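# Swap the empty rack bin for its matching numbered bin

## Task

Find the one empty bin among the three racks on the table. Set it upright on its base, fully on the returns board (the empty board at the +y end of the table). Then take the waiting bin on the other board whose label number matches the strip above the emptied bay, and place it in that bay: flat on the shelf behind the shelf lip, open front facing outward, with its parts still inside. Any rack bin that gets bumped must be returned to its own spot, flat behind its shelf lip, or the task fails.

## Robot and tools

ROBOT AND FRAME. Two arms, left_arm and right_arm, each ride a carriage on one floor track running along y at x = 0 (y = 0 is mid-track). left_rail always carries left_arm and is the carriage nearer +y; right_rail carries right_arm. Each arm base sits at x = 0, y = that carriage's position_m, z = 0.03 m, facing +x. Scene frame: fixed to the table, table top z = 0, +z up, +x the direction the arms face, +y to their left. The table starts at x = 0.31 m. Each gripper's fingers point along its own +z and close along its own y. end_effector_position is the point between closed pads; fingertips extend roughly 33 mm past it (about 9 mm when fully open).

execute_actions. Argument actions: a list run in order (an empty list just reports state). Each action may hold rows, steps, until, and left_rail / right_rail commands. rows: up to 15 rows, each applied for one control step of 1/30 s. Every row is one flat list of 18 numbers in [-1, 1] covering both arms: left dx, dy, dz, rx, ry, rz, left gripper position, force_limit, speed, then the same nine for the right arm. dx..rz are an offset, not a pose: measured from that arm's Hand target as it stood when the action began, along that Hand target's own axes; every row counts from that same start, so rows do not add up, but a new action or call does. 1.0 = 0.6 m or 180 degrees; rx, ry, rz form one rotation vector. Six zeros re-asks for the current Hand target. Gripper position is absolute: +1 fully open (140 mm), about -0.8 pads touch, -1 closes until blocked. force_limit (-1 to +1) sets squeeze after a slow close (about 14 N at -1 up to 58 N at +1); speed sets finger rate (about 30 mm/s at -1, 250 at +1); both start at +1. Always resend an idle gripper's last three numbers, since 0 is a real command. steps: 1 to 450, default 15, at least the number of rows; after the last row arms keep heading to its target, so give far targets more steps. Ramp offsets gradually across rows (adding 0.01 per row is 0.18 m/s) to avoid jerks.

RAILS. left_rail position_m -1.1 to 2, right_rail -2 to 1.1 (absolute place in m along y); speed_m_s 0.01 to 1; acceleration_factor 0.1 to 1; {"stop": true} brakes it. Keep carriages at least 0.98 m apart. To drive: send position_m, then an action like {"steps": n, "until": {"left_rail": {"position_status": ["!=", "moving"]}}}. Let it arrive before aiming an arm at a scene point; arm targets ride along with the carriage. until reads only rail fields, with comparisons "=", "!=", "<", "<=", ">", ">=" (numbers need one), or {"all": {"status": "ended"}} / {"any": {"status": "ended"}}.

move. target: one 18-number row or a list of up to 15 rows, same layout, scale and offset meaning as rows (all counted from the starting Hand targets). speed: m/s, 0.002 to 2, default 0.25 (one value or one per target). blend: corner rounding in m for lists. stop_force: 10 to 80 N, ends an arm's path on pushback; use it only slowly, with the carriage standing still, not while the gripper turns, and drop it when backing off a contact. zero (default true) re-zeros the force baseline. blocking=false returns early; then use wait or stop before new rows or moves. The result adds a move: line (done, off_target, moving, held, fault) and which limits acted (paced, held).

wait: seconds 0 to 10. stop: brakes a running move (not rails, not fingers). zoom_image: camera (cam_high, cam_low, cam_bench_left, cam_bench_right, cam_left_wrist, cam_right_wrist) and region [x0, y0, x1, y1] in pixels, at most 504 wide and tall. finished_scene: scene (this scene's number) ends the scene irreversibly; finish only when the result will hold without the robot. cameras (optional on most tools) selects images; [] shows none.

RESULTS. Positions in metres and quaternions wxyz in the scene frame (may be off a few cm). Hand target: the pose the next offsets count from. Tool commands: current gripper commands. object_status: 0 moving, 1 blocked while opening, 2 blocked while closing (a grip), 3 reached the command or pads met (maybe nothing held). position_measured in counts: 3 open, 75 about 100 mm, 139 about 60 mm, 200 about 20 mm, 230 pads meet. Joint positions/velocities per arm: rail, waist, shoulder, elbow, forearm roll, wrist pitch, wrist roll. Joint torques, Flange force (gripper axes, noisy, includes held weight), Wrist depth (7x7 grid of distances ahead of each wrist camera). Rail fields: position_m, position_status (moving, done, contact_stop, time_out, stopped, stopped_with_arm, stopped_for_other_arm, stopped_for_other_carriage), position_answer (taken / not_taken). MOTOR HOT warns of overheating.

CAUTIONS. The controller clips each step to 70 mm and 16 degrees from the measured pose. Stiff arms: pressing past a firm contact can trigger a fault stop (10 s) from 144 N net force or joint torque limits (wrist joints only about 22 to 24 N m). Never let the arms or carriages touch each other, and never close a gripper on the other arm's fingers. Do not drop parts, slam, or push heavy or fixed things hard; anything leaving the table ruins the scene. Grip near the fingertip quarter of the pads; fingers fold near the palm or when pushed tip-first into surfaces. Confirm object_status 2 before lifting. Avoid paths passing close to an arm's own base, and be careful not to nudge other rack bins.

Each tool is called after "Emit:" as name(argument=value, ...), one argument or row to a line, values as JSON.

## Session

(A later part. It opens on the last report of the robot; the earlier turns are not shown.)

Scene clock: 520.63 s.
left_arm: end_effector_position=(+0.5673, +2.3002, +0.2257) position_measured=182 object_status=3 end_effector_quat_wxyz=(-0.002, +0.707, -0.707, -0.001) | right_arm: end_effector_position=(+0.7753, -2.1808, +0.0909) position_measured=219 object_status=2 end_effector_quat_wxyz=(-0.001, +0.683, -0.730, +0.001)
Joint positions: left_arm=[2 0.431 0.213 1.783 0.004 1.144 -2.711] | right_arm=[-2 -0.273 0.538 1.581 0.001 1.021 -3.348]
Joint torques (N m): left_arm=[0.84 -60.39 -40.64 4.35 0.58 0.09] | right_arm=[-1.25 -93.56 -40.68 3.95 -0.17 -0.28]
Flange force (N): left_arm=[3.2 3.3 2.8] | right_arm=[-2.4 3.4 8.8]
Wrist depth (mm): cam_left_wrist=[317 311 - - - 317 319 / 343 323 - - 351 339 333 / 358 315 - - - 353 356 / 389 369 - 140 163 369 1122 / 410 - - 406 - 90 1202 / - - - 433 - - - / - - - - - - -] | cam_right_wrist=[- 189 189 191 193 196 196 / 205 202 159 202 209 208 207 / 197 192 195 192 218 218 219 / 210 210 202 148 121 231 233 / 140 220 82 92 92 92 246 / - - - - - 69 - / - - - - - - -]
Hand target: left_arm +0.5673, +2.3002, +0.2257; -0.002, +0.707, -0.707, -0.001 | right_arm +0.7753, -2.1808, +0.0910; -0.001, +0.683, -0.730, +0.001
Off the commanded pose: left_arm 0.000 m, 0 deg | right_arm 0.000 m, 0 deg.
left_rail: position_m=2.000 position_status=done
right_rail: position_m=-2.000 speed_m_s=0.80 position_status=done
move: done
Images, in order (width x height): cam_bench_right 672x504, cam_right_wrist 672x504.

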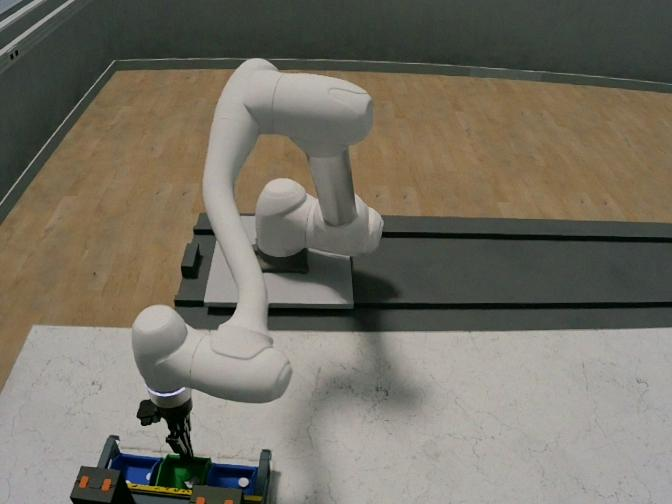

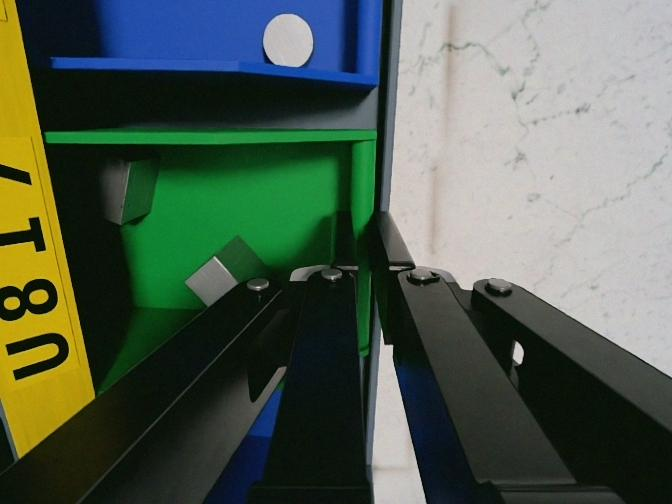

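Emit:
move(
  target=[
    [0,0,0,0,0,0,-0.42,0.5,-1, 0,0,0,0.01,0,0,-1,1,-1],
    [0,0,0,0,0,0,-0.42,0.5,-1, 0,0,0.0495,0.01,0,0,-1,1,-1],
  ],
  speed=[0.05,0.02],
  stop_force=15,
  cameras=["cam_right_wrist","cam_bench_right"],
)

Emit:
zoom_image(
  camera="cam_bench_right",
  region=[60, 344, 273, 504],
)

Scene clock: 534.07 s.
left_arm: end_effector_position=(+0.5673, +2.3002, +0.2257) position_measured=182 object_status=3 end_effector_quat_wxyz=(-0.002, +0.707, -0.707, -0.001) | right_arm: end_effector_position=(+0.7754, -2.1809, +0.0690) position_measured=219 object_status=2 end_effector_quat_wxyz=(-0.011, +0.683, -0.730, +0.012)
Joint positions: left_arm=[2 0.431 0.213 1.783 0.004 1.144 -2.711] | right_arm=[-2 -0.275 0.544 1.619 0.009 0.947 -3.356]
Joint torques (N m): left_arm=[1 -60.16 -40.54 4.34 0.57 -0.01] | right_arm=[-2.01 -59.72 -23.23 3.67 -2.13 -0.33]
Flange force (N): left_arm=[3.6 3.1 2.5] | right_arm=[-4.8 7.8 -35.9]
Wrist depth (mm): cam_left_wrist=[319 312 - 305 311 313 314 / 342 - - - 332 336 328 / - - - 315 352 355 364 / - - 327 343 134 371 1134 / - - - 414 - 90 1196 / - - - 441 - - - / - - - - - - -] | cam_right_wrist=[172 170 163 167 178 175 177 / 184 183 183 182 188 187 184 / 190 190 193 189 198 199 195 / 207 205 201 149 207 210 210 / 202 215 82 92 92 93 222 / - - - - - 69 - / - - - - - - -]
Hand target: left_arm +0.5673, +2.3002, +0.2257; -0.002, +0.707, -0.707, -0.001 | right_arm +0.7754, -2.1809, +0.0690; -0.011, +0.683, -0.730, +0.012 (not the last commanded pose)
Off the commanded pose: left_arm 0.000 m, 0 deg | right_arm 0.008 m, 0 deg.
left_rail: position_m=2.000 position_status=done
right_rail: position_m=-2.000 speed_m_s=0.80 position_status=done
move: contact (right_arm); path passed 1 of 2 targets
Images, in order (width x height): cam_bench_right 672x504, cam_right_wrist 672x504.

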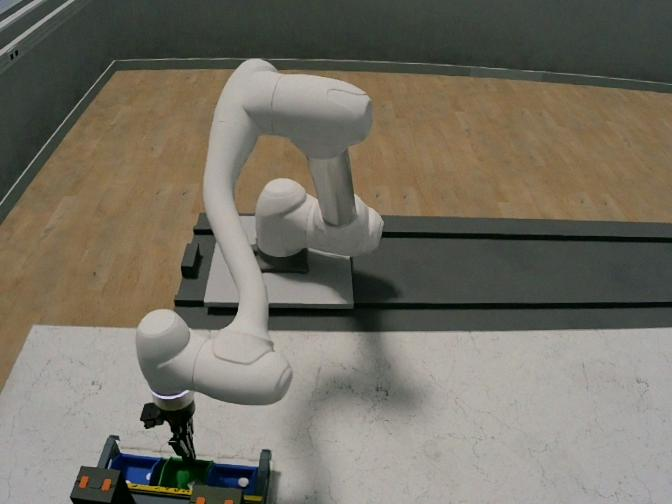

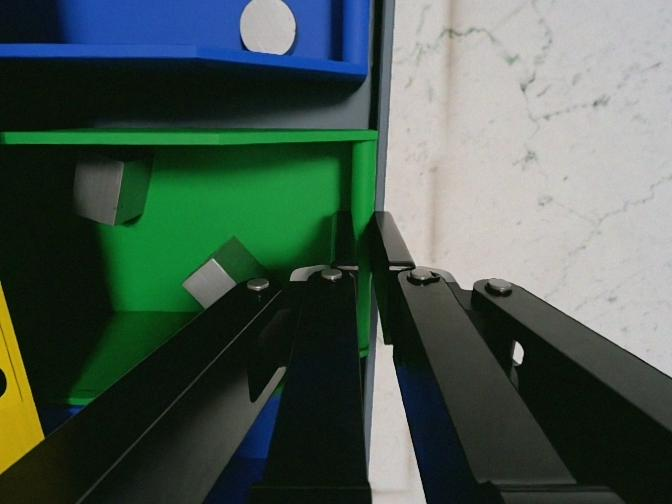

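Scaled by 2.366 from the camera's 672x504 image, which has a finer 960x720 frame.

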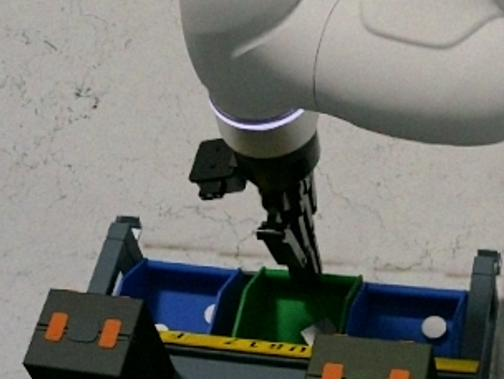

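Emit:
move(
  target=[
    [0,0,0,0,0,0,-0.42,0.5,-1, 0,0,-0.0368,0,0,0,-1,1,-1],
    [0,0,0,0,0,0,-0.42,0.5,-1, 0,-0.0085,-0.0368,0,0,0,-1,1,-1],
  ],
  speed=0.03,
  cameras=["cam_right_wrist"],
)

Emit:
zoom_image(
  camera="cam_right_wrist",
  region=[270, 60, 470, 210],
)

Emit:
move(
  target=[0,0,0,0,0,0,-0.42,0.5,-1, 0,0,0.0495,0,0,0,-1,1,-1],
  speed=0.02,
  stop_force=12,
  cameras=["cam_right_wrist"],
)

Emit:
zoom_image(
  camera="cam_right_wrist",
  region=[270, 60, 470, 210],
)

Scene clock: 543.73 s.
left_arm: end_effector_position=(+0.5673, +2.3002, +0.2257) position_measured=182 object_status=3 end_effector_quat_wxyz=(-0.002, +0.707, -0.707, -0.001) | right_arm: end_effector_position=(+0.7797, -2.1812, +0.0913) position_measured=219 object_status=2 end_effector_quat_wxyz=(-0.011, +0.683, -0.730, +0.012)
Joint positions: left_arm=[2 0.431 0.213 1.783 0.004 1.144 -2.711] | right_arm=[-2 -0.274 0.53 1.594 0.008 0.985 -3.354]
Joint torques (N m): left_arm=[0.83 -60.8 -40.51 4.34 0.6 -0.04] | right_arm=[-1.44 -92.67 -40.08 3.97 -0.3 -0.29]
Flange force (N): left_arm=[2.8 2.5 3.0] | right_arm=[-2.9 3.0 6.9]
Wrist depth (mm): cam_left_wrist=[- - - - 316 317 316 / 344 - 345 327 - 328 334 / - - - 309 - 354 330 / 389 369 - - 134 361 386 / 413 - - 406 - 90 - / - - - 439 - - - / - - - 474 - - -] | cam_right_wrist=[194 194 191 186 196 198 - / 210 207 205 203 207 205 203 / 179 191 198 193 216 217 217 / 133 216 205 149 232 231 228 / 138 220 82 86 92 92 240 / - - - - - 69 - / - - - - - - -]
Hand target: left_arm +0.5673, +2.3002, +0.2257; -0.002, +0.707, -0.707, -0.001 | right_arm +0.7798, -2.1812, +0.0912; -0.011, +0.683, -0.730, +0.012
Off the commanded pose: left_arm 0.000 m, 0 deg | right_arm 0.000 m, 0 deg.
left_rail: position_m=2.000 position_status=done
right_rail: position_m=-2.000 speed_m_s=0.80 position_status=done
move: done
Images, in order (width x height): cam_right_wrist 672x504.

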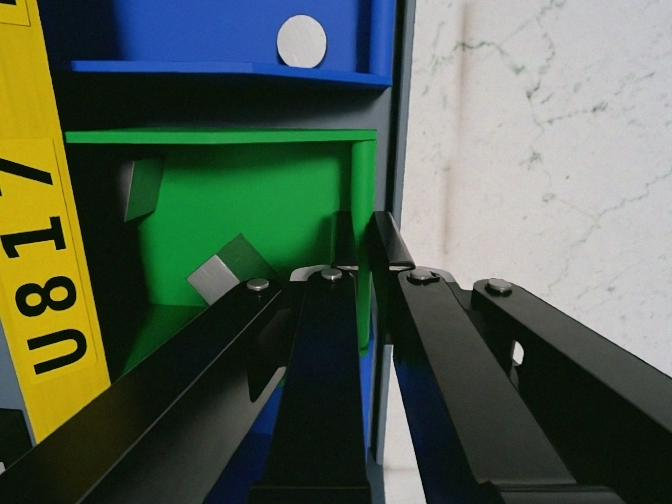

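Scaled by 2.520 from the camera's 672x504 image, which has a finer 960x720 frame.

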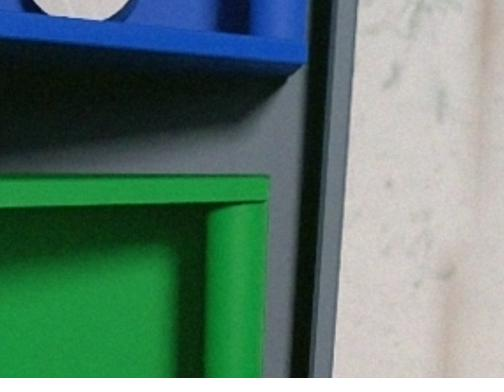

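Scene clock: 545.47 s.
left_arm: end_effector_position=(+0.5673, +2.3002, +0.2257) position_measured=182 object_status=3 end_effector_quat_wxyz=(-0.002, +0.707, -0.707, -0.001) | right_arm: end_effector_position=(+0.7805, -2.1813, +0.0690) position_measured=219 object_status=2 end_effector_quat_wxyz=(-0.011, +0.683, -0.730, +0.012)
Joint positions: left_arm=[2 0.431 0.213 1.783 0.004 1.144 -2.711] | right_arm=[-2 -0.274 0.55 1.607 0.008 0.951 -3.354]
Joint torques (N m): left_arm=[0.62 -60.42 -40.74 4.28 0.52 -0.08] | right_arm=[-0.82 -60.42 -23.9 4.17 -2.3 -0.28]
Flange force (N): left_arm=[3.0 3.4 2.9] | right_arm=[-3.2 8.9 -35.2]
Wrist depth (mm): cam_left_wrist=[317 311 315 - 316 317 314 / 347 320 - - 332 329 331 / 365 317 341 341 - - 363 / 387 296 - 317 141 - 1164 / 410 - - - - 90 1215 / - - - 437 - - - / - - - 461 - - -] | cam_right_wrist=[- 169 163 165 175 176 176 / 184 183 183 183 186 188 185 / 190 188 192 189 198 200 198 / 207 207 200 149 208 211 209 / 202 214 82 93 92 92 221 / - - - - - 69 - / - - - - - - -]
Hand target: left_arm +0.5673, +2.3002, +0.2257; -0.002, +0.707, -0.707, -0.001 | right_arm +0.7805, -2.1813, +0.0690; -0.011, +0.683, -0.730, +0.012 (not the last commanded pose)
Off the commanded pose: left_arm 0.000 m, 0 deg | right_arm 0.007 m, 0 deg.
left_rail: position_m=2.000 position_status=done
right_rail: position_m=-2.000 speed_m_s=0.80 position_status=done
move: contact (right_arm)
Images, in order (width x height): cam_right_wrist 672x504.

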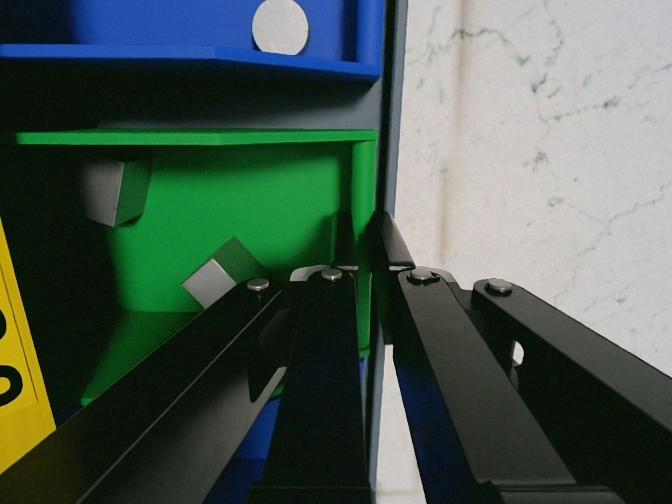

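Scaled by 2.520 from the camera's 672x504 image, which has a finer 960x720 frame.

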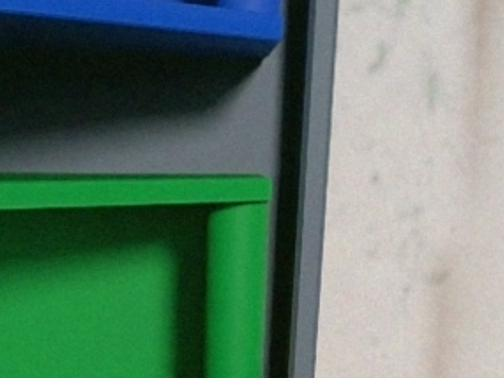

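Emit:
move(
  target=[0,0,0,0,0,0,-0.42,0.5,-1, 0,0,-0.0015,0,0,0,-1,1,-1],
  speed=0.02,
  cameras=[],
)

Emit:
move(
  target=[0,0,0,0,0,0,-0.42,0.5,-1, 0,0,0,0,0,0,-0.42,1,-1],
  speed=0.02,
  cameras=["cam_right_wrist"],
)

Emit:
zoom_image(
  camera="cam_right_wrist",
  region=[270, 60, 470, 210],
)

Scene clock: 550.80 s.
left_arm: end_effector_position=(+0.5673, +2.3002, +0.2257) position_measured=182 object_status=3 end_effector_quat_wxyz=(-0.002, +0.707, -0.707, -0.001) | right_arm: end_effector_position=(+0.7804, -2.1812, +0.0697) position_measured=219 object_status=2 end_effector_quat_wxyz=(-0.011, +0.683, -0.730, +0.012)
Joint positions: left_arm=[2 0.431 0.213 1.783 0.004 1.144 -2.711] | right_arm=[-2 -0.274 0.55 1.607 0.008 0.953 -3.354]
Joint torques (N m): left_arm=[0.9 -60.22 -40.52 4.35 0.66 -0.1] | right_arm=[-1.02 -91.18 -38.41 3.91 -0.03 -0.34]
Flange force (N): left_arm=[3.4 3.2 2.9] | right_arm=[-2.6 4.2 4.9]
Wrist depth (mm): cam_left_wrist=[329 304 306 315 318 316 - / 345 319 308 318 335 338 - / 365 333 - 337 353 343 349 / - 375 - 350 133 376 385 / 410 - - 405 - 90 1196 / - - - 433 - - - / - - - 487 - - -] | cam_right_wrist=[173 169 163 164 178 176 175 / 185 184 173 182 188 188 186 / 191 189 193 190 197 198 196 / 206 205 200 149 120 211 208 / 190 204 82 92 92 92 222 / - - - - - 69 - / - - - - - - -]
Hand target: left_arm +0.5673, +2.3002, +0.2257; -0.002, +0.707, -0.707, -0.001 | right_arm +0.7805, -2.1813, +0.0699; -0.011, +0.683, -0.730, +0.012
Off the commanded pose: left_arm 0.000 m, 0 deg | right_arm 0.000 m, 0 deg.
left_rail: position_m=2.000 position_status=done
right_rail: position_m=-2.000 speed_m_s=0.80 position_status=done
move: done
No camera images: "cameras" was empty.

Scene clock: 551.87 s.
left_arm: end_effector_position=(+0.5673, +2.3002, +0.2257) position_measured=182 object_status=3 end_effector_quat_wxyz=(-0.002, +0.707, -0.707, -0.001) | right_arm: end_effector_position=(+0.7805, -2.1813, +0.0699) position_measured=182 object_status=0 end_effector_quat_wxyz=(-0.011, +0.683, -0.730, +0.012)
Joint positions: left_arm=[2 0.431 0.213 1.783 0.004 1.144 -2.711] | right_arm=[-2 -0.274 0.549 1.607 0.008 0.953 -3.354]
Joint torques (N m): left_arm=[1.16 -60.77 -40.45 4.37 0.58 -0.01] | right_arm=[-1.14 -89.17 -36.85 3.84 0.22 -0.3]
Flange force (N): left_arm=[3.4 2.0 3.0] | right_arm=[-2.5 3.7 2.3]
Wrist depth (mm): cam_left_wrist=[325 311 308 309 315 315 314 / 335 320 - 316 - 329 329 / - - 334 341 - 344 355 / 375 - - 348 141 382 376 / 410 - - - - 90 - / - - - - - - - / - - - - - - -] | cam_right_wrist=[173 170 169 161 176 177 176 / 185 184 183 183 187 186 186 / 191 192 194 190 199 211 195 / 208 205 200 165 154 210 209 / 204 79 85 183 126 93 217 / - 62 - 220 - 62 - / - - - 237 - - -]
Hand target: left_arm +0.5673, +2.3002, +0.2257; -0.002, +0.707, -0.707, -0.001 | right_arm +0.7805, -2.1813, +0.0699; -0.011, +0.683, -0.730, +0.012
Off the commanded pose: left_arm 0.000 m, 0 deg | right_arm 0.000 m, 0 deg.
left_rail: position_m=2.000 position_status=done
right_rail: position_m=-2.000 speed_m_s=0.80 position_status=done
move: done
Images, in order (width x height): cam_right_wrist 672x504.

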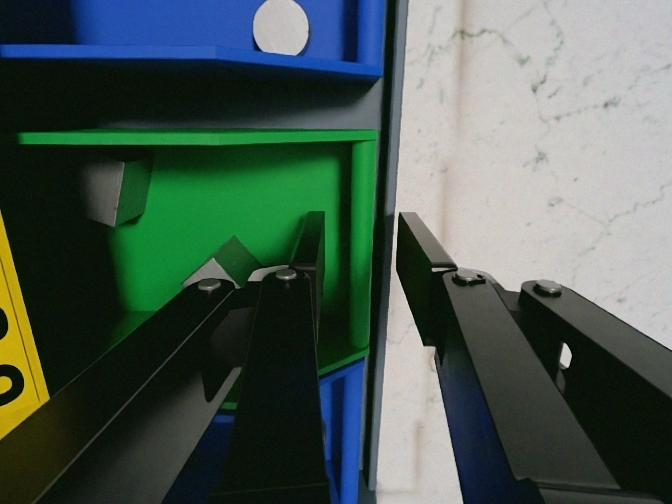

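Scaled by 2.520 from the camera's 672x504 image, which has a finer 960x720 frame.

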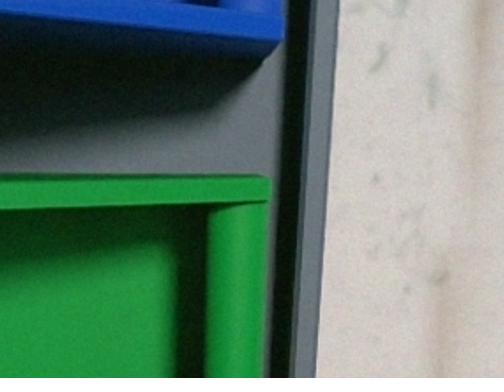

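Emit:
move(
  target=[
    [0,0,0,0,0,0,-0.42,0.5,-1, 0,0.003,-0.06,0,0,0,-0.42,1,-1],
    [0,0,0,0,0,0,-0.42,0.5,-1, 0,0.003,-0.25,0,0,0,-0.42,1,-1],
  ],
  speed=[0.04,0.15],
  blend=[0.01,0],
  cameras=["cam_right_wrist","cam_bench_right"],
)

Emit:
zoom_image(
  camera="cam_bench_right",
  region=[60, 344, 273, 504],
)

Scene clock: 556.67 s.
left_arm: end_effector_position=(+0.5673, +2.3002, +0.2257) position_measured=182 object_status=3 end_effector_quat_wxyz=(-0.002, +0.707, -0.707, -0.001) | right_arm: end_effector_position=(+0.7737, -2.1808, +0.2197) position_measured=182 object_status=3 end_effector_quat_wxyz=(-0.011, +0.683, -0.730, +0.012)
Joint positions: left_arm=[2 0.431 0.213 1.783 0.004 1.144 -2.711] | right_arm=[-2 -0.276 0.43 1.495 0.007 1.184 -3.354]
Joint torques (N m): left_arm=[1.44 -60.66 -40.44 4.29 0.68 -0.09] | right_arm=[-1.54 -82.63 -41.54 4.28 -0.03 -0.3]
Flange force (N): left_arm=[3.6 2.4 3.1] | right_arm=[-3.4 3.4 3.6]
Wrist depth (mm): cam_left_wrist=[- - - 312 311 317 317 / 348 322 - 325 329 335 322 / 365 - - 330 357 354 - / - - 324 362 140 373 384 / 411 - - 409 - 90 1215 / - - - 433 - - - / - - - - - - -] | cam_right_wrist=[186 217 310 303 312 - - / - 233 327 326 325 333 325 / 259 240 342 337 345 - - / - - 271 321 131 - - / 239 74 85 381 - 93 80 / - 62 - 348 - 62 - / - - - - - - -]
Hand target: left_arm +0.5673, +2.3002, +0.2257; -0.002, +0.707, -0.707, -0.001 | right_arm +0.7737, -2.1808, +0.2198; -0.011, +0.683, -0.730, +0.012
Off the commanded pose: left_arm 0.000 m, 0 deg | right_arm 0.000 m, 0 deg.
left_rail: position_m=2.000 position_status=done
right_rail: position_m=-2.000 speed_m_s=0.80 position_status=done
move: done
Images, in order (width x height): cam_bench_right 672x504, cam_right_wrist 672x504.

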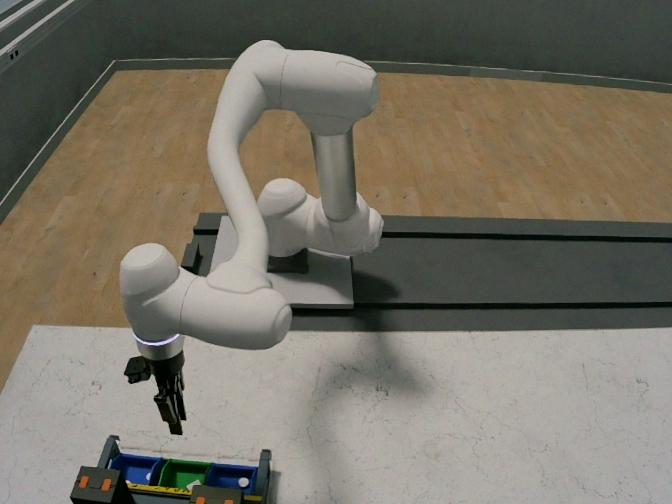

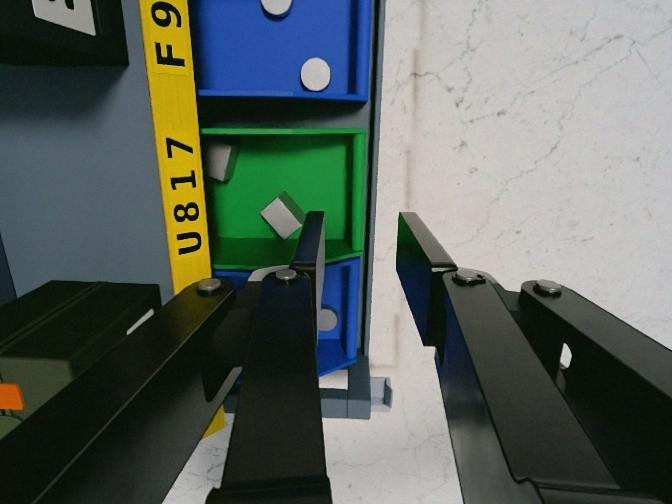

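Scaled by 2.366 from the camera's 672x504 image, which has a finer 960x720 frame.

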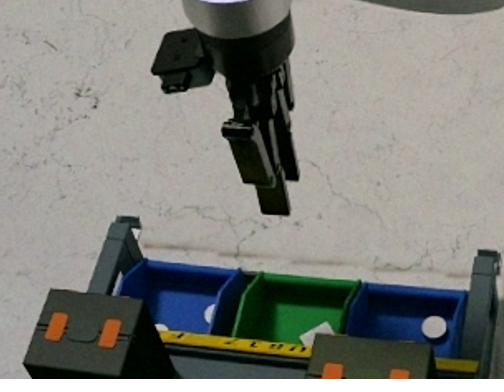

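Emit:
move(
  target=[0,0,0,0,0,0,-0.42,0.5,-1, -0.17,0.05,-0.05,0,0,0,-0.42,1,-1],
  speed=0.15,
  cameras=["cam_right_wrist"],
)

Emit:
zoom_image(
  camera="cam_right_wrist",
  region=[130, 0, 430, 225],
)

Scene clock: 561.10 s.
left_arm: end_effector_position=(+0.5673, +2.3002, +0.2257) position_measured=182 object_status=3 end_effector_quat_wxyz=(-0.002, +0.707, -0.707, -0.001) | right_arm: end_effector_position=(+0.7496, -2.0771, +0.2487) position_measured=182 object_status=3 end_effector_quat_wxyz=(-0.011, +0.683, -0.730, +0.012)
Joint positions: left_arm=[2 0.431 0.213 1.783 0.004 1.144 -2.711] | right_arm=[-2 -0.149 0.352 1.553 0.003 1.203 -3.226]
Joint torques (N m): left_arm=[0.58 -60.46 -40.48 4.3 0.62 -0.02] | right_arm=[-0.39 -75.37 -41.8 4.18 0.14 -0.57]
Flange force (N): left_arm=[2.5 3.1 2.8] | right_arm=[-1.3 4.6 3.0]
Wrist depth (mm): cam_left_wrist=[- - 308 309 317 320 317 / 350 317 - 322 337 336 343 / 362 - - 324 349 351 345 / 391 - - - 133 379 387 / 404 - - 420 - 90 1202 / - - - - - - - / - - - - - - -] | cam_right_wrist=[- 253 334 334 337 - - / - 271 346 349 - 340 343 / 220 275 372 389 384 - - / 225 291 325 329 131 - - / - 74 85 412 - 93 - / - 62 - - - 62 - / - - - - - - -]
Hand target: left_arm +0.5673, +2.3002, +0.2257; -0.002, +0.707, -0.707, -0.001 | right_arm +0.7496, -2.0770, +0.2487; -0.011, +0.683, -0.730, +0.012
Off the commanded pose: left_arm 0.000 m, 0 deg | right_arm 0.000 m, 0 deg.
left_rail: position_m=2.000 position_status=done
right_rail: position_m=-2.000 speed_m_s=0.80 position_status=done
move: done
Images, in order (width x height): cam_right_wrist 672x504.

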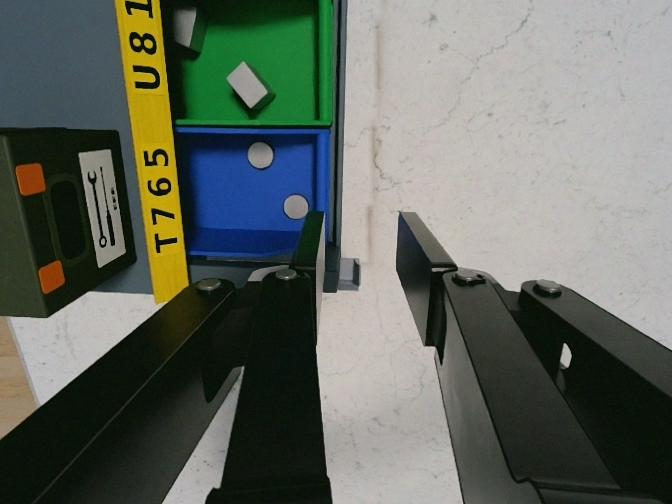

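Scaled by 1.680 from the camera's 672x504 image, which has a finer 960x720 frame.

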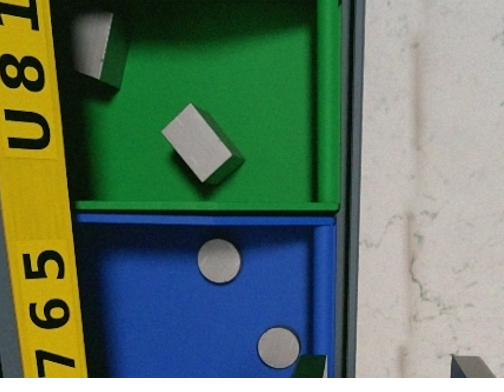

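Emit:
execute_actions(
  actions=[],
  cameras=["cam_bench_right","cam_low","cam_high"],
)

Emit:
zoom_image(
  camera="cam_bench_right",
  region=[90, 425, 290, 504],
)

Scene clock: 575.73 s.
left_arm: end_effector_position=(+0.5673, +2.3002, +0.2257) position_measured=182 object_status=3 end_effector_quat_wxyz=(-0.002, +0.707, -0.707, -0.001) | right_arm: end_effector_position=(+0.7496, -2.0770, +0.2487) position_measured=182 object_status=3 end_effector_quat_wxyz=(-0.011, +0.683, -0.730, +0.012)
Joint positions: left_arm=[2 0.431 0.213 1.783 0.004 1.144 -2.711] | right_arm=[-2 -0.149 0.352 1.553 0.003 1.203 -3.226]
Joint velocities: within noise
Joint torques (N m): left_arm=[0.85 -60.95 -40.73 4.27 0.66 -0.04] | right_arm=[-1.29 -75.26 -41.81 4.32 0.14 -0.29]
Flange force (N): left_arm=[3.1 2.5 3.5] | right_arm=[-2.5 4.2 3.5]
Wrist depth (mm): cam_left_wrist=[320 312 - - 312 316 316 / 336 313 324 - - 336 334 / 371 - 341 335 345 358 353 / 391 361 - - 164 361 1222 / 404 - - - - 90 1222 / - - - - - - - / - - - 468 - - -] | cam_right_wrist=[- 251 327 334 - 348 - / - 264 348 349 353 354 - / 230 273 - 365 380 - - / 223 291 323 149 118 390 - / - 74 85 412 - 94 80 / - 62 - - - 62 - / - - - - - - -]
Hand target: left_arm +0.5673, +2.3002, +0.2257; -0.002, +0.707, -0.707, -0.001 | right_arm +0.7496, -2.0770, +0.2487; -0.011, +0.683, -0.730, +0.012
Tool commands: left_gripper/position=-0.42 left_gripper/force_limit=+0.5 left_gripper/speed=-1.0 right_gripper/position=-0.42 right_gripper/force_limit=+1.0 right_gripper/speed=-1.0
Off the commanded pose: left_arm 0.000 m, 0 deg | right_arm 0.000 m, 0 deg.
left_rail: position_m=2.000 position_status=done
right_rail: position_m=-2.000 speed_m_s=0.80 position_status=done
Images, in order (width x height): cam_high 672x504, cam_low 672x504, cam_bench_right 672x504.

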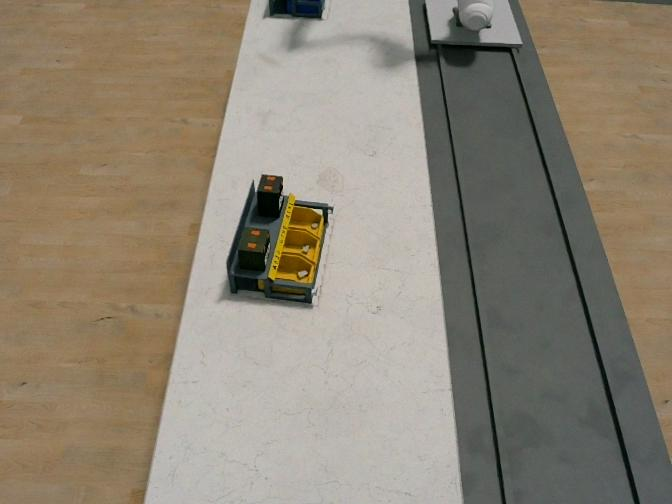

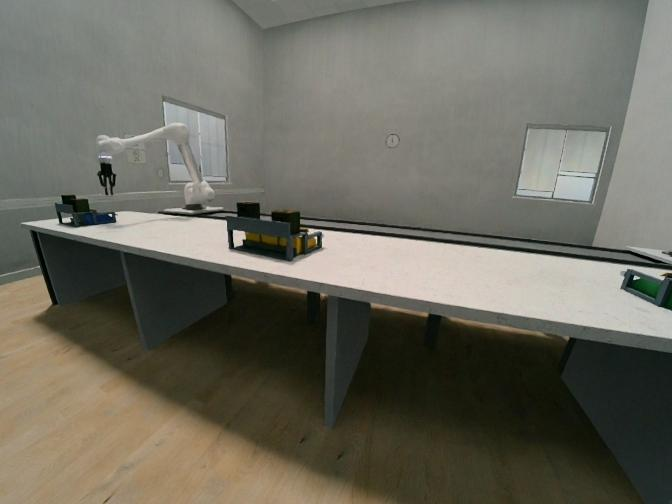

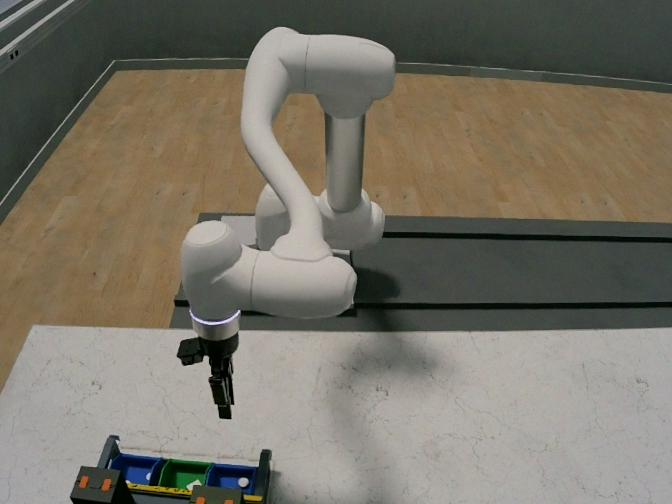

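Scaled by 2.520 from the camera's 672x504 image, which has a finer 960x720 frame.

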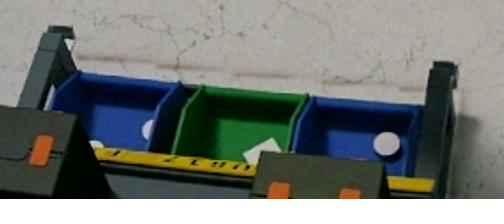

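Emit:
execute_actions(
  actions=[],
  cameras=["cam_bench_left","cam_left_wrist"],
)

Scene clock: 585.87 s.
left_arm: end_effector_position=(+0.5673, +2.3002, +0.2257) position_measured=182 object_status=3 end_effector_quat_wxyz=(-0.002, +0.707, -0.707, -0.001) | right_arm: end_effector_position=(+0.7496, -2.0770, +0.2487) position_measured=182 object_status=3 end_effector_quat_wxyz=(-0.011, +0.683, -0.730, +0.012)
Joint positions: left_arm=[2 0.431 0.213 1.783 0.004 1.144 -2.711] | right_arm=[-2 -0.149 0.352 1.553 0.003 1.203 -3.226]
Joint velocities: within noise
Joint torques (N m): left_arm=[1.08 -60.23 -40.54 4.38 0.63 0.01] | right_arm=[-1.44 -75.19 -41.87 4.27 0.16 -0.29]
Flange force (N): left_arm=[3.7 3.1 2.7] | right_arm=[-2.7 4.5 3.3]
Wrist depth (mm): cam_left_wrist=[330 - 308 - 316 320 314 / - - - - - 333 332 / 365 347 338 334 358 355 357 / 388 - - 316 163 373 385 / - - - 409 - 90 1209 / - - - 426 - - - / - - - 456 - - -] | cam_right_wrist=[- 254 334 332 323 - 332 / - 266 348 348 - - - / 221 275 396 372 - - 367 / 223 293 320 319 118 - - / - 74 85 - - 94 - / - 62 - - - 62 - / - - - - - - -]
Hand target: left_arm +0.5673, +2.3002, +0.2257; -0.002, +0.707, -0.707, -0.001 | right_arm +0.7496, -2.0770, +0.2487; -0.011, +0.683, -0.730, +0.012
Tool commands: left_gripper/position=-0.42 left_gripper/force_limit=+0.5 left_gripper/speed=-1.0 right_gripper/position=-0.42 right_gripper/force_limit=+1.0 right_gripper/speed=-1.0
Off the commanded pose: left_arm 0.000 m, 0 deg | right_arm 0.000 m, 0 deg.
left_rail: position_m=2.000 position_status=done
right_rail: position_m=-2.000 speed_m_s=0.80 position_status=done
Images, in order (width x height): cam_bench_left 672x504, cam_left_wrist 672x504.

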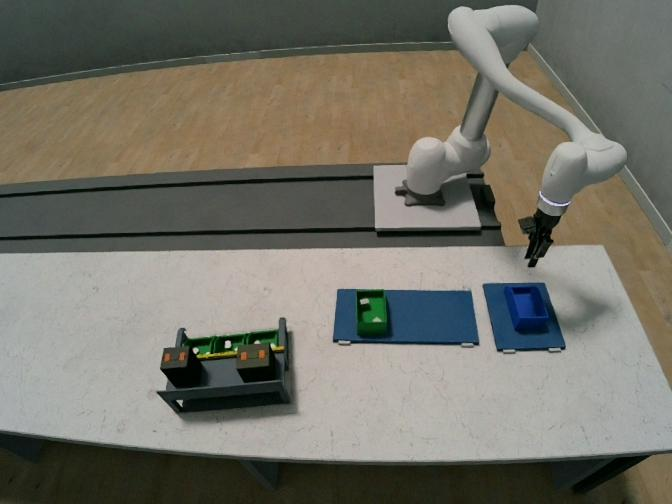

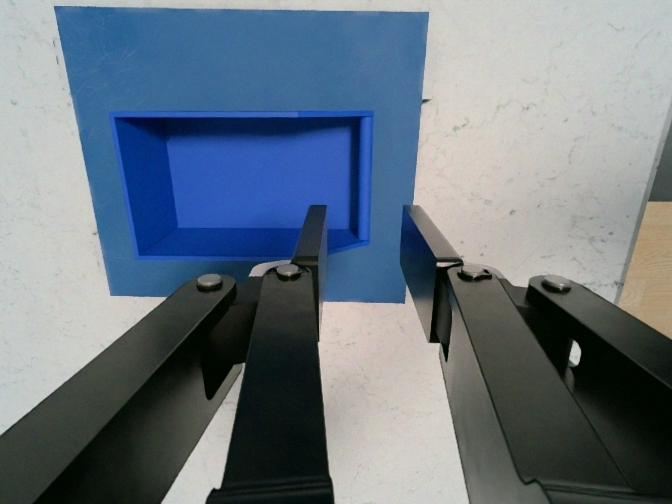

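Emit:
finished_scene(
  scene=1,
)

The scene is finished: the task was done.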